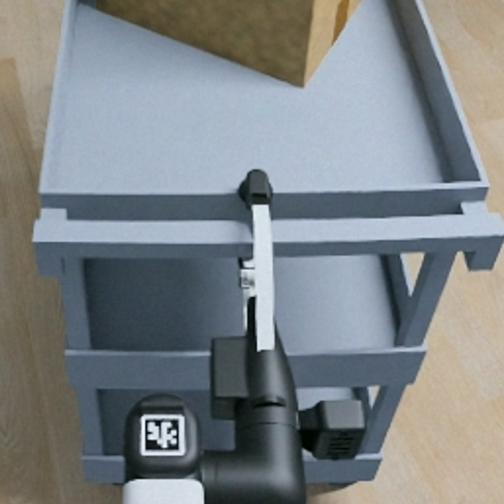

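Request:
move(
  blocking=false,
  r1={"base":{"strafe_m":-0.12,"translate_m":0.05},"pace":"slow"},
)

Request:
wait(
  seconds=3,
)

Request:
move(
  blocking=false,
  r1={"base":{"rotate_rad":0.12},"pace":"slow"},
)

Request:
wait(
  seconds=2,
)

Request:
wait(
  seconds=0.3,
  cameras=["r1_head_camera","r1_wrist_camera"],
)

Scene clock: 429.63 s.
move: r1 moving
r1.base_odometry: x=-3.740 y=+2.762 heading=-0.462
r1.turned_by_wheels: +0.000
r1.turned_by_imu: +0.000
r1.base_tilt: forward=-1.6 right=+1.3
r1.lidar_m: 0.58 3.26 2.42 2.10 2.10 2.46 2.55 2.56 2.96 2.62 2.63 0.61
r1.base_status: translate_m moving; strafe_m moving
r1.joint_positions: lift_m=+0.649 arm_m=+0.210 wrist_yaw_rad=-0.001 wrist_pitch_rad=+0.000 wrist_roll_rad=+1.568 gripper_m=+0.031
r1.joint_status: not commanded
r1.measured_speeds: translate_m=+0.019 strafe_m=-0.045 rotate_rad=+0.001 lift_m=+0.000 arm_m=+0.000 wrist_yaw_rad=+0.000 wrist_pitch_rad=+0.000 wrist_roll_rad=+0.000
r1.motor_effort: lift_m=+12(12) arm_m=+6(6) wheel_0=+8(10) wheel_1=-2(5) wheel_2=-5(6)
r1.servo_current: wrist_yaw_rad=46(72) wrist_pitch_rad=39(46) wrist_roll_rad=46(65) gripper_m=85(91)
r1.contact_limits: arm_m 0
r1.hand_pose: x=+0.6690 y=-0.0876 z=+0.8267 quat_wxyz=(+0.708, +0.706, +0.000, +0.000) (m; r1's base frame)
r1.wrist_depth_mm: - - 213 214 - 1708 - / - - 213 214 1808 1808 - / - 580 213 213 213 - - / - 445 162 213 213 - - / - 477 - 213 213 - - / - 517 - 212 201 - - / - 175 151 211 212 1921 -
r2: as last shown
r2.lidar_m: 1.04 0.47 0.29 3.41 1.29 1.24 3.54 1.68 1.34 1.32 1.35 1.05
r2.motor_effort: lift_m=+20(20) arm_m=+4(4) wheel_0=+14(15) wheel_1=+5(5) wheel_2=+0(0)
r2.servo_current: wrist_yaw_rad=91(98) wrist_pitch_rad=39(46) wrist_roll_rad=52(52) gripper_m=111(111)
r2.contact_limits: translate_m 0.8
r2.wrist_depth_mm: - - 257 164 229 216 208 / - - 258 165 229 220 - / - - 259 169 231 220 211 / - - 262 169 233 220 212 / 1205 - - 169 234 221 213 / - - 183 169 182 223 214 / - 1308 265 - 235 218 215
pictures: none

Scene clock: 431.70 s.
earlier move: r1 done
r1.base_odometry: x=-3.747 y=+2.645 heading=-0.462
r1.turned_by_wheels: +0.001
r1.turned_by_imu: +0.000
r1.base_tilt: forward=-1.6 right=+1.3
r1.lidar_m: 0.58 3.25 2.56 2.22 2.20 2.62 2.57 2.57 2.93 2.48 2.48 0.68
r1.base_status: done
r1.joint_positions: lift_m=+0.649 arm_m=+0.210 wrist_yaw_rad=+0.001 wrist_pitch_rad=+0.000 wrist_roll_rad=+1.568 gripper_m=+0.031
r1.joint_status: not commanded
r1.measured_speeds: all 0
r1.motor_effort: lift_m=+12(13) arm_m=+4(6) wheel_0=+7(13) wheel_1=-1(7) wheel_2=+1(6)
r1.servo_current: wrist_yaw_rad=26(72) wrist_pitch_rad=52(52) wrist_roll_rad=46(72) gripper_m=78(91)
r1.contact_limits: arm_m 0
r1.hand_pose: x=+0.6693 y=-0.0871 z=+0.8267 quat_wxyz=(+0.708, +0.706, +0.000, +0.000) (m; r1's base frame)
r1.wrist_depth_mm: - - - 259 290 1537 1160 / - - 1863 254 1921 1756 - / - - 661 250 1863 - - / - 508 473 247 - - - / - 488 473 242 - - - / - 525 182 238 188 - - / - 153 178 236 - 152 -
r2.base_odometry: x=-2.451 y=-2.373 heading=-2.097
r2.turned_by_wheels: +0.000
r2.turned_by_imu: +0.000
r2.base_tilt: forward=-0.7 right=+0.0
r2.lidar_m: 1.07 0.46 0.29 3.40 1.18 1.15 3.54 1.72 1.37 1.34 1.32 1.06
r2.base_status: not commanded
r2.joint_positions: lift_m=+0.870 arm_m=+0.000 wrist_yaw_rad=+1.775 wrist_pitch_rad=+0.002 wrist_roll_rad=+0.000 gripper_m=-0.024
r2.joint_status: not commanded
r2.measured_speeds: all 0
r2.motor_effort: lift_m=+20(21) arm_m=+4(4) wheel_0=+14(15) wheel_1=+5(5) wheel_2=+0(0)
r2.servo_current: wrist_yaw_rad=91(104) wrist_pitch_rad=46(46) wrist_roll_rad=52(65) gripper_m=111(111)
r2.contact_limits: translate_m 0.8
r2.hand_pose: x=+0.1979 y=+0.3001 z=+1.0476 quat_wxyz=(+0.631, -0.001, +0.000, +0.776) (m; r2's base frame)
r2.wrist_depth_mm: - - 257 164 229 216 209 / - - 258 165 229 218 - / - - 259 169 230 220 211 / - - 262 169 233 220 212 / 1160 - - 169 235 220 213 / - - 182 170 182 222 214 / - 1229 266 - 236 218 216
wait: 2.07 of 3 s (r1 has come to rest)
pictures: none

Scene clock: 432.20 s.
move: r1 moving
r1.base_odometry: x=-3.748 y=+2.645 heading=-0.361
r1.turned_by_wheels: +0.100
r1.turned_by_imu: +0.100
r1.base_tilt: forward=-1.5 right=+1.3
r1.lidar_m: 0.59 3.26 2.44 2.20 2.22 2.80 2.57 2.58 2.77 2.49 2.53 0.64
r1.base_status: rotate_rad moving
r1.joint_positions: lift_m=+0.649 arm_m=+0.210 wrist_yaw_rad=-0.008 wrist_pitch_rad=-0.001 wrist_roll_rad=+1.569 gripper_m=+0.031
r1.joint_status: not commanded
r1.measured_speeds: translate_m=+0.004 strafe_m=+0.000 rotate_rad=+0.211 lift_m=+0.000 arm_m=+0.001 wrist_yaw_rad=+0.000 wrist_pitch_rad=-0.021 wrist_roll_rad=+0.000
r1.motor_effort: lift_m=+12(12) arm_m=+4(5) wheel_0=-8(13) wheel_1=-5(10) wheel_2=-11(12)
r1.servo_current: wrist_yaw_rad=52(59) wrist_pitch_rad=33(52) wrist_roll_rad=46(52) gripper_m=59(78)
r1.contact_limits: arm_m 0
r1.hand_pose: x=+0.6685 y=-0.0898 z=+0.8271 quat_wxyz=(+0.708, +0.706, -0.003, -0.002) (m; r1's base frame)
r1.wrist_depth_mm: - - - 248 1808 1708 1255 / - - - 246 1756 1756 - / - - 554 244 244 - - / - 484 480 245 - - - / - 517 508 241 242 - - / - - 185 240 186 - - / - 170 182 181 237 - -
r2: as last shown
r2.lidar_m: 1.06 0.45 0.29 3.39 1.18 1.14 3.53 1.70 1.35 1.35 1.33 1.07
r2.motor_effort: lift_m=+20(20) arm_m=+4(4) wheel_0=+15(15) wheel_1=+5(5) wheel_2=+0(0)
r2.servo_current: wrist_yaw_rad=91(98) wrist_pitch_rad=33(52) wrist_roll_rad=39(52) gripper_m=104(111)
r2.contact_limits: translate_m 0.8
r2.wrist_depth_mm: - - 256 164 229 216 209 / - - 258 165 230 217 - / - - 258 169 232 220 211 / - - 260 169 232 220 212 / 1160 - - 170 234 221 213 / 1661 - 183 169 181 223 214 / - 155 266 - 235 218 216
pictures: none

Scene clock: 432.70 s.
earlier move: r1 done
r1.base_odometry: x=-3.747 y=+2.645 heading=-0.342
r1.turned_by_wheels: +0.019
r1.turned_by_imu: +0.019
r1.base_tilt: forward=-1.6 right=+1.3
r1.lidar_m: 0.60 3.25 2.42 2.21 2.22 2.78 2.57 2.59 2.75 2.50 2.52 0.63
r1.base_status: done
r1.joint_positions: lift_m=+0.649 arm_m=+0.210 wrist_yaw_rad=-0.003 wrist_pitch_rad=-0.004 wrist_roll_rad=+1.569 gripper_m=+0.030
r1.joint_status: not commanded
r1.measured_speeds: all 0
r1.motor_effort: lift_m=+12(13) arm_m=+1(5) wheel_0=-4(13) wheel_1=-3(10) wheel_2=-1(12)
r1.servo_current: wrist_yaw_rad=52(59) wrist_pitch_rad=52(52) wrist_roll_rad=39(59) gripper_m=52(78)
r1.contact_limits: arm_m 0
r1.hand_pose: x=+0.6690 y=-0.0882 z=+0.8278 quat_wxyz=(+0.708, +0.706, -0.002, +0.000) (m; r1's base frame)
r1.wrist_depth_mm: - - - 236 1756 1661 - / - - - 238 236 1708 - / - 554 492 238 238 - - / - 488 484 239 240 - - / - - 530 241 242 - - / - - 186 242 188 - - / - - - 183 243 - -
r2.base_odometry: x=-2.451 y=-2.373 heading=-2.097
r2.turned_by_wheels: +0.000
r2.turned_by_imu: +0.000
r2.base_tilt: forward=-0.7 right=+0.0
r2.lidar_m: 1.04 0.46 0.28 3.41 1.20 1.14 3.57 1.69 1.38 1.34 1.35 1.07
r2.base_status: not commanded
r2.joint_positions: lift_m=+0.870 arm_m=+0.000 wrist_yaw_rad=+1.775 wrist_pitch_rad=+0.002 wrist_roll_rad=+0.000 gripper_m=-0.024
r2.joint_status: not commanded
r2.measured_speeds: all 0
r2.motor_effort: lift_m=+20(20) arm_m=+4(4) wheel_0=+14(15) wheel_1=+4(5) wheel_2=+0(0)
r2.servo_current: wrist_yaw_rad=91(98) wrist_pitch_rad=39(52) wrist_roll_rad=52(65) gripper_m=104(111)
r2.contact_limits: translate_m 0.8
r2.hand_pose: x=+0.1979 y=+0.3001 z=+1.0476 quat_wxyz=(+0.631, -0.001, +0.000, +0.776) (m; r2's base frame)
r2.wrist_depth_mm: - - 257 164 229 216 208 / - - 258 165 229 217 - / - - 258 168 231 220 211 / - - 260 169 233 221 213 / 1160 - - 170 235 221 213 / - - 183 170 181 223 213 / - 154 267 - 235 218 215
wait: 0.50 of 2 s (r1 has come to rest)
pictures: none

Scene clock: 433.00 s.
r1.base_odometry: x=-3.747 y=+2.645 heading=-0.342
r1.turned_by_wheels: +0.000
r1.turned_by_imu: +0.000
r1.base_tilt: forward=-1.6 right=+1.3
r1.lidar_m: 0.61 3.27 2.40 2.21 2.23 2.78 2.56 2.58 2.71 2.49 2.55 0.64
r1.base_status: done
r1.joint_positions: lift_m=+0.649 arm_m=+0.210 wrist_yaw_rad=-0.003 wrist_pitch_rad=-0.004 wrist_roll_rad=+1.569 gripper_m=+0.030
r1.joint_status: not commanded
r1.measured_speeds: all 0
r1.motor_effort: lift_m=+12(13) arm_m=+0(5) wheel_0=-5(13) wheel_1=-3(10) wheel_2=-1(12)
r1.servo_current: wrist_yaw_rad=39(59) wrist_pitch_rad=39(52) wrist_roll_rad=52(59) gripper_m=52(78)
r1.contact_limits: arm_m 0
r1.hand_pose: x=+0.6690 y=-0.0882 z=+0.8278 quat_wxyz=(+0.708, +0.706, -0.002, +0.000) (m; r1's base frame)
r1.wrist_depth_mm: - - - 236 1756 1661 - / - - - 237 238 1708 - / - 549 496 238 239 - - / - 496 484 240 239 - - / - - 525 241 242 - - / - - 186 241 188 - - / - - - 182 242 - -
r2.base_odometry: x=-2.451 y=-2.373 heading=-2.097
r2.turned_by_wheels: +0.000
r2.turned_by_imu: +0.000
r2.base_tilt: forward=-0.7 right=+0.1
r2.lidar_m: 1.05 0.46 0.28 3.40 1.20 1.14 3.56 1.69 1.34 1.33 1.35 1.09
r2.base_status: not commanded
r2.joint_positions: lift_m=+0.870 arm_m=+0.000 wrist_yaw_rad=+1.775 wrist_pitch_rad=+0.002 wrist_roll_rad=+0.000 gripper_m=-0.024
r2.joint_status: not commanded
r2.measured_speeds: all 0
r2.motor_effort: lift_m=+20(20) arm_m=+4(4) wheel_0=+15(15) wheel_1=+5(5) wheel_2=+0(0)
r2.servo_current: wrist_yaw_rad=91(98) wrist_pitch_rad=39(52) wrist_roll_rad=52(65) gripper_m=111(111)
r2.contact_limits: translate_m 0.8
r2.hand_pose: x=+0.1979 y=+0.3001 z=+1.0476 quat_wxyz=(+0.631, -0.001, +0.000, +0.776) (m; r2's base frame)
r2.wrist_depth_mm: - - 256 164 229 216 209 / - - 257 164 229 218 - / - - 259 169 230 220 211 / - - 260 169 234 220 212 / 1138 - - 169 234 221 213 / - - 183 170 181 222 213 / - 155 266 - 235 220 215
wait: 0.30 s; at rest by 0.27 s
pictures: r1_head_camera, r1_wrist_camera
Images, in order (width x height): r1_head_camera 420x560, r1_wrist_camera 616x392.

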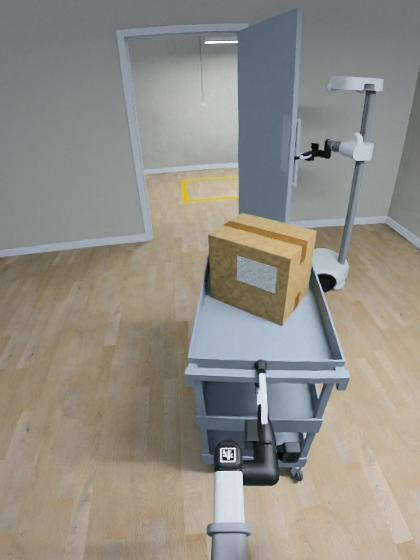

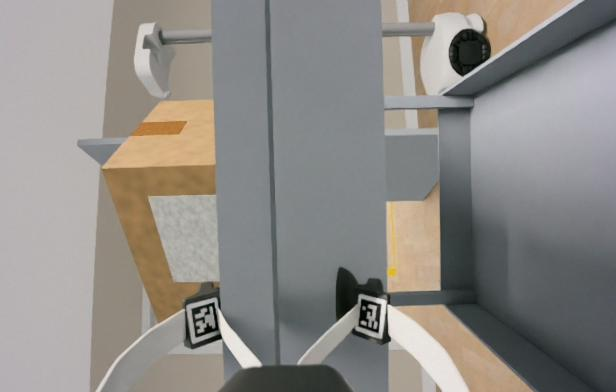

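Request:
move(
  blocking=false,
  r1={"joints":{"gripper_m":0.14}},
)

Request:
wait(
  seconds=2,
)

Request:
move(
  blocking=false,
  r1={"joints":{"arm_m":0.26,"lift_m":0.66},"speeds":{"arm_m":0.06},"contact_limits":{"arm_m":0.0}},
)

Request:
wait(
  seconds=3,
)

Request:
wait(
  seconds=0.3,
  cameras=["r1_head_camera","r1_wrist_camera"],
)

Request:
zoom_image(
  camera="r1_head_camera",
  region=[170, 300, 350, 480],
)

Scene clock: 442.47 s.
move: r1 moving
r1.base_odometry: x=-3.747 y=+2.645 heading=-0.342
r1.turned_by_wheels: +0.000
r1.turned_by_imu: +0.000
r1.base_tilt: forward=-1.6 right=+1.2
r1.lidar_m: 0.61 3.27 2.42 2.20 2.22 2.75 2.56 2.59 2.73 2.49 2.53 0.63
r1.base_status: not commanded
r1.joint_positions: lift_m=+0.649 arm_m=+0.210 wrist_yaw_rad=-0.003 wrist_pitch_rad=-0.004 wrist_roll_rad=+1.569 gripper_m=+0.050
r1.joint_status: gripper_m moving
r1.measured_speeds: all 0
r1.motor_effort: lift_m=+12(13) arm_m=-3(4) wheel_0=-5(5) wheel_1=-2(3) wheel_2=-1(1)
r1.servo_current: wrist_yaw_rad=33(65) wrist_pitch_rad=46(52) wrist_roll_rad=52(65) gripper_m=72(85)
r1.contact_limits: arm_m 0
r1.hand_pose: x=+0.6690 y=-0.0882 z=+0.8278 quat_wxyz=(+0.708, +0.706, -0.002, +0.000) (m; r1's base frame)
r1.wrist_depth_mm: - - - 238 1808 1708 - / - - - 239 239 1708 - / - 554 484 239 239 - - / - 488 480 240 - - - / - 549 530 242 - - - / - - 187 243 190 - - / - - 180 166 244 1808 -
r2: as last shown
r2.base_tilt: forward=-0.7 right=+0.0
r2.lidar_m: 1.05 0.47 0.27 3.40 1.17 1.14 3.55 1.69 1.36 1.34 1.34 1.09
r2.motor_effort: lift_m=+20(20) arm_m=+4(4) wheel_0=+14(15) wheel_1=+5(5) wheel_2=+0(0)
r2.servo_current: wrist_yaw_rad=85(91) wrist_pitch_rad=46(46) wrist_roll_rad=39(52) gripper_m=104(111)
r2.contact_limits: translate_m 0.8
r2.wrist_depth_mm: - - 257 164 228 216 208 / - - 257 165 229 219 - / - - 260 169 231 219 211 / - - 259 169 234 221 212 / 1138 - - 169 234 222 213 / - - 182 169 182 222 214 / - 155 265 - 235 218 215
pictures: none

Scene clock: 444.03 s.
earlier move: r1 done
r1.base_odometry: x=-3.747 y=+2.645 heading=-0.342
r1.turned_by_wheels: +0.000
r1.turned_by_imu: +0.000
r1.base_tilt: forward=-1.6 right=+1.3
r1.lidar_m: 0.61 3.28 2.41 2.20 2.22 2.79 2.55 2.58 2.74 2.50 2.53 0.64
r1.base_status: not commanded
r1.joint_positions: lift_m=+0.649 arm_m=+0.210 wrist_yaw_rad=-0.003 wrist_pitch_rad=+0.000 wrist_roll_rad=+1.569 gripper_m=+0.140
r1.joint_status: all done
r1.measured_speeds: all 0
r1.motor_effort: lift_m=+12(13) arm_m=-3(4) wheel_0=-5(5) wheel_1=-3(3) wheel_2=-1(1)
r1.servo_current: wrist_yaw_rad=59(72) wrist_pitch_rad=39(52) wrist_roll_rad=46(72) gripper_m=39(104)
r1.contact_limits: arm_m 0
r1.hand_pose: x=+0.6690 y=-0.0882 z=+0.8268 quat_wxyz=(+0.708, +0.706, -0.001, -0.001) (m; r1's base frame)
r1.wrist_depth_mm: - - 238 239 1808 1661 - / - - 238 239 1863 - - / - 525 181 241 - - - / - 473 462 242 - - - / - 525 517 243 - - - / - 210 182 244 190 194 - / - - - 142 - 1863 -
r2.base_odometry: x=-2.451 y=-2.373 heading=-2.097
r2.turned_by_wheels: +0.000
r2.turned_by_imu: +0.000
r2.base_tilt: forward=-0.7 right=+0.0
r2.lidar_m: 1.05 0.47 0.29 3.39 1.21 1.14 3.58 1.69 1.38 1.35 1.35 1.08
r2.base_status: not commanded
r2.joint_positions: lift_m=+0.870 arm_m=+0.000 wrist_yaw_rad=+1.775 wrist_pitch_rad=+0.002 wrist_roll_rad=+0.000 gripper_m=-0.024
r2.joint_status: not commanded
r2.measured_speeds: all 0
r2.motor_effort: lift_m=+20(21) arm_m=+4(4) wheel_0=+15(15) wheel_1=+4(5) wheel_2=+0(0)
r2.servo_current: wrist_yaw_rad=78(104) wrist_pitch_rad=46(46) wrist_roll_rad=39(59) gripper_m=104(111)
r2.contact_limits: translate_m 0.8
r2.hand_pose: x=+0.1979 y=+0.3001 z=+1.0476 quat_wxyz=(+0.631, -0.001, +0.000, +0.776) (m; r2's base frame)
r2.wrist_depth_mm: - - 256 163 228 216 208 / - - 257 165 229 218 - / - - 260 169 231 220 211 / - - 262 169 233 220 211 / 1160 - - 169 234 221 213 / - - 183 169 182 222 213 / - 155 267 - 235 217 215
wait: 1.57 of 2 s (r1 has come to rest)
pictures: none

Scene clock: 444.53 s.
move: r1 moving
r1.base_odometry: x=-3.747 y=+2.645 heading=-0.342
r1.turned_by_wheels: +0.000
r1.turned_by_imu: +0.000
r1.base_tilt: forward=-1.6 right=+1.3
r1.lidar_m: 0.61 3.26 2.42 2.21 2.21 2.76 2.55 2.61 2.74 2.50 2.51 0.61
r1.base_status: not commanded
r1.joint_positions: lift_m=+0.660 arm_m=+0.235 wrist_yaw_rad=-0.003 wrist_pitch_rad=+0.000 wrist_roll_rad=+1.569 gripper_m=+0.140
r1.joint_status: lift_m moving; arm_m moving
r1.measured_speeds: translate_m=+0.000 strafe_m=+0.000 rotate_rad=+0.000 lift_m=+0.000 arm_m=+0.060 wrist_yaw_rad=+0.000 wrist_pitch_rad=+0.000 wrist_roll_rad=+0.000
r1.motor_effort: lift_m=+24(26) arm_m=+6(7) wheel_0=-4(5) wheel_1=-3(3) wheel_2=-1(1)
r1.servo_current: wrist_yaw_rad=52(72) wrist_pitch_rad=39(46) wrist_roll_rad=46(59) gripper_m=39(46)
r1.contact_limits: arm_m 0
r1.hand_pose: x=+0.6945 y=-0.0882 z=+0.8378 quat_wxyz=(+0.708, +0.706, -0.001, -0.001) (m; r1's base frame)
r1.wrist_depth_mm: - - - 217 218 1661 - / - - - 217 219 1708 - / - 504 496 218 219 - - / - 452 449 220 220 - - / - 517 500 220 221 - - / - 206 175 221 211 186 - / - - - 148 223 1808 -
r2: as last shown
r2.base_tilt: forward=-0.7 right=+0.1
r2.lidar_m: 1.07 0.43 0.29 3.40 1.18 1.14 3.54 1.70 1.34 1.34 1.31 1.07
r2.servo_current: wrist_yaw_rad=85(91) wrist_pitch_rad=39(46) wrist_roll_rad=59(59) gripper_m=104(111)
r2.contact_limits: translate_m 0.8
r2.wrist_depth_mm: - - 257 164 228 216 209 / - - 257 165 229 219 - / - - 260 169 231 220 211 / - - 260 169 233 220 212 / 1160 - - 169 235 220 213 / - - 182 170 181 222 213 / - 154 265 - 236 218 215
pictures: none

Scene clock: 445.30 s.
earlier move: r1 done
r1.base_odometry: x=-3.747 y=+2.645 heading=-0.342
r1.turned_by_wheels: +0.000
r1.turned_by_imu: +0.000
r1.base_tilt: forward=-1.6 right=+1.3
r1.lidar_m: 0.65 3.28 2.43 2.23 2.23 2.78 2.56 2.59 2.74 2.51 2.52 0.66
r1.base_status: not commanded
r1.joint_positions: lift_m=+0.660 arm_m=+0.260 wrist_yaw_rad=-0.003 wrist_pitch_rad=+0.000 wrist_roll_rad=+1.569 gripper_m=+0.140
r1.joint_status: all done
r1.measured_speeds: all 0
r1.motor_effort: lift_m=+23(26) arm_m=+6(10) wheel_0=-4(5) wheel_1=-3(3) wheel_2=-1(1)
r1.servo_current: wrist_yaw_rad=26(72) wrist_pitch_rad=46(52) wrist_roll_rad=52(59) gripper_m=46(46)
r1.contact_limits: arm_m 0
r1.hand_pose: x=+0.7189 y=-0.0882 z=+0.8379 quat_wxyz=(+0.708, +0.706, -0.001, -0.001) (m; r1's base frame)
r1.wrist_depth_mm: - - - 214 215 1661 - / - - - 215 216 1661 - / - 496 488 217 216 - - / - 459 455 216 218 - - / - 517 508 218 219 - - / - 198 539 220 211 196 - / - - - 150 221 1808 -
r2.base_odometry: x=-2.451 y=-2.373 heading=-2.097
r2.turned_by_wheels: +0.000
r2.turned_by_imu: +0.000
r2.base_tilt: forward=-0.7 right=+0.0
r2.lidar_m: 1.06 0.46 0.29 3.40 1.17 1.10 3.56 1.67 1.37 1.36 1.35 1.08
r2.base_status: not commanded
r2.joint_positions: lift_m=+0.870 arm_m=+0.000 wrist_yaw_rad=+1.775 wrist_pitch_rad=+0.002 wrist_roll_rad=+0.000 gripper_m=-0.024
r2.joint_status: not commanded
r2.measured_speeds: all 0
r2.motor_effort: lift_m=+20(21) arm_m=+4(4) wheel_0=+15(15) wheel_1=+5(5) wheel_2=+0(0)
r2.servo_current: wrist_yaw_rad=91(98) wrist_pitch_rad=39(46) wrist_roll_rad=52(59) gripper_m=111(111)
r2.contact_limits: translate_m 0.8
r2.hand_pose: x=+0.1979 y=+0.3001 z=+1.0476 quat_wxyz=(+0.631, -0.001, +0.000, +0.776) (m; r2's base frame)
r2.wrist_depth_mm: - - 257 164 229 216 208 / - - 258 165 230 217 - / - - 258 168 231 220 211 / - - 260 169 234 220 212 / 1118 - - 169 234 221 213 / - - 183 169 181 222 214 / - 155 266 - 235 218 215
wait: 0.77 of 3 s (r1 has come to rest)
pictures: none

Scene clock: 445.60 s.
r1.base_odometry: x=-3.747 y=+2.645 heading=-0.342
r1.turned_by_wheels: +0.000
r1.turned_by_imu: +0.000
r1.base_tilt: forward=-1.6 right=+1.2
r1.lidar_m: 0.63 3.25 2.44 2.19 2.24 2.78 2.55 2.59 2.74 2.50 2.52 0.67
r1.base_status: not commanded
r1.joint_positions: lift_m=+0.660 arm_m=+0.260 wrist_yaw_rad=-0.003 wrist_pitch_rad=+0.000 wrist_roll_rad=+1.569 gripper_m=+0.140
r1.joint_status: all done
r1.measured_speeds: all 0
r1.motor_effort: lift_m=+23(26) arm_m=+6(10) wheel_0=-4(5) wheel_1=-3(3) wheel_2=-1(1)
r1.servo_current: wrist_yaw_rad=26(72) wrist_pitch_rad=39(52) wrist_roll_rad=39(59) gripper_m=46(46)
r1.contact_limits: arm_m 0
r1.hand_pose: x=+0.7189 y=-0.0882 z=+0.8379 quat_wxyz=(+0.708, +0.706, -0.001, -0.001) (m; r1's base frame)
r1.wrist_depth_mm: - - - 213 214 1708 - / - - - 215 216 1618 - / - 492 488 216 217 - - / - 459 455 217 217 - - / - 517 508 218 220 - - / - 199 544 220 211 196 - / - - - 150 221 1756 -
r2.base_odometry: x=-2.451 y=-2.373 heading=-2.097
r2.turned_by_wheels: +0.000
r2.turned_by_imu: +0.000
r2.base_tilt: forward=-0.7 right=+0.1
r2.lidar_m: 1.06 0.44 0.29 3.41 1.14 1.12 3.54 1.68 1.37 1.34 1.34 1.08
r2.base_status: not commanded
r2.joint_positions: lift_m=+0.870 arm_m=+0.000 wrist_yaw_rad=+1.775 wrist_pitch_rad=+0.002 wrist_roll_rad=+0.000 gripper_m=-0.024
r2.joint_status: not commanded
r2.measured_speeds: all 0
r2.motor_effort: lift_m=+20(21) arm_m=+4(4) wheel_0=+15(15) wheel_1=+5(5) wheel_2=+0(0)
r2.servo_current: wrist_yaw_rad=91(98) wrist_pitch_rad=39(46) wrist_roll_rad=52(59) gripper_m=104(111)
r2.contact_limits: translate_m 0.8
r2.hand_pose: x=+0.1979 y=+0.3001 z=+1.0476 quat_wxyz=(+0.631, -0.001, +0.000, +0.776) (m; r2's base frame)
r2.wrist_depth_mm: - - 256 164 229 217 208 / - - 257 164 229 218 - / - - 259 169 232 220 211 / - - 260 169 234 221 213 / 1118 - - 170 234 222 213 / - - 183 170 182 222 213 / - 155 266 - 235 218 216
wait: 0.30 s; at rest by 0.27 s
pictures: r1_head_camera, r1_wrist_camera
Images, in order (width x height): r1_head_camera 420x560, r1_wrist_camera 616x392.

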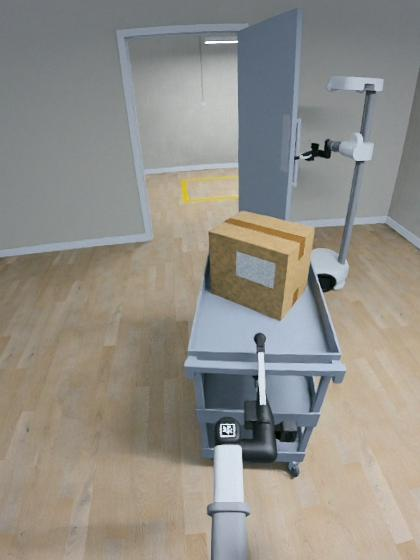

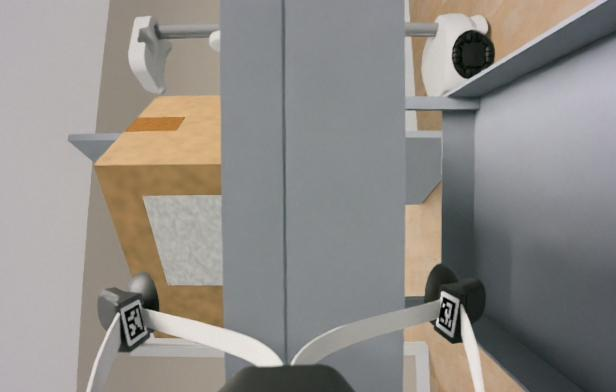

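Scaled by 2.800 from the camera's 420x560 image, which has a finer 600x800 frame.

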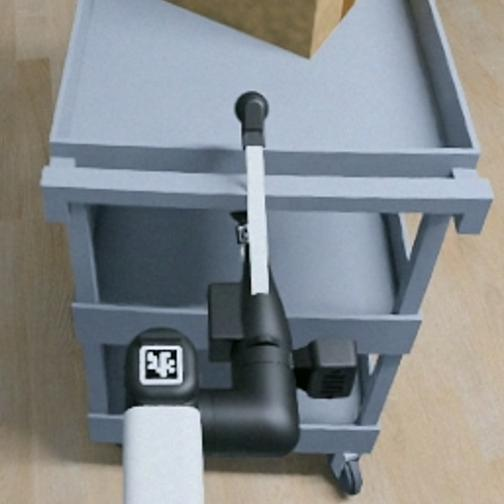

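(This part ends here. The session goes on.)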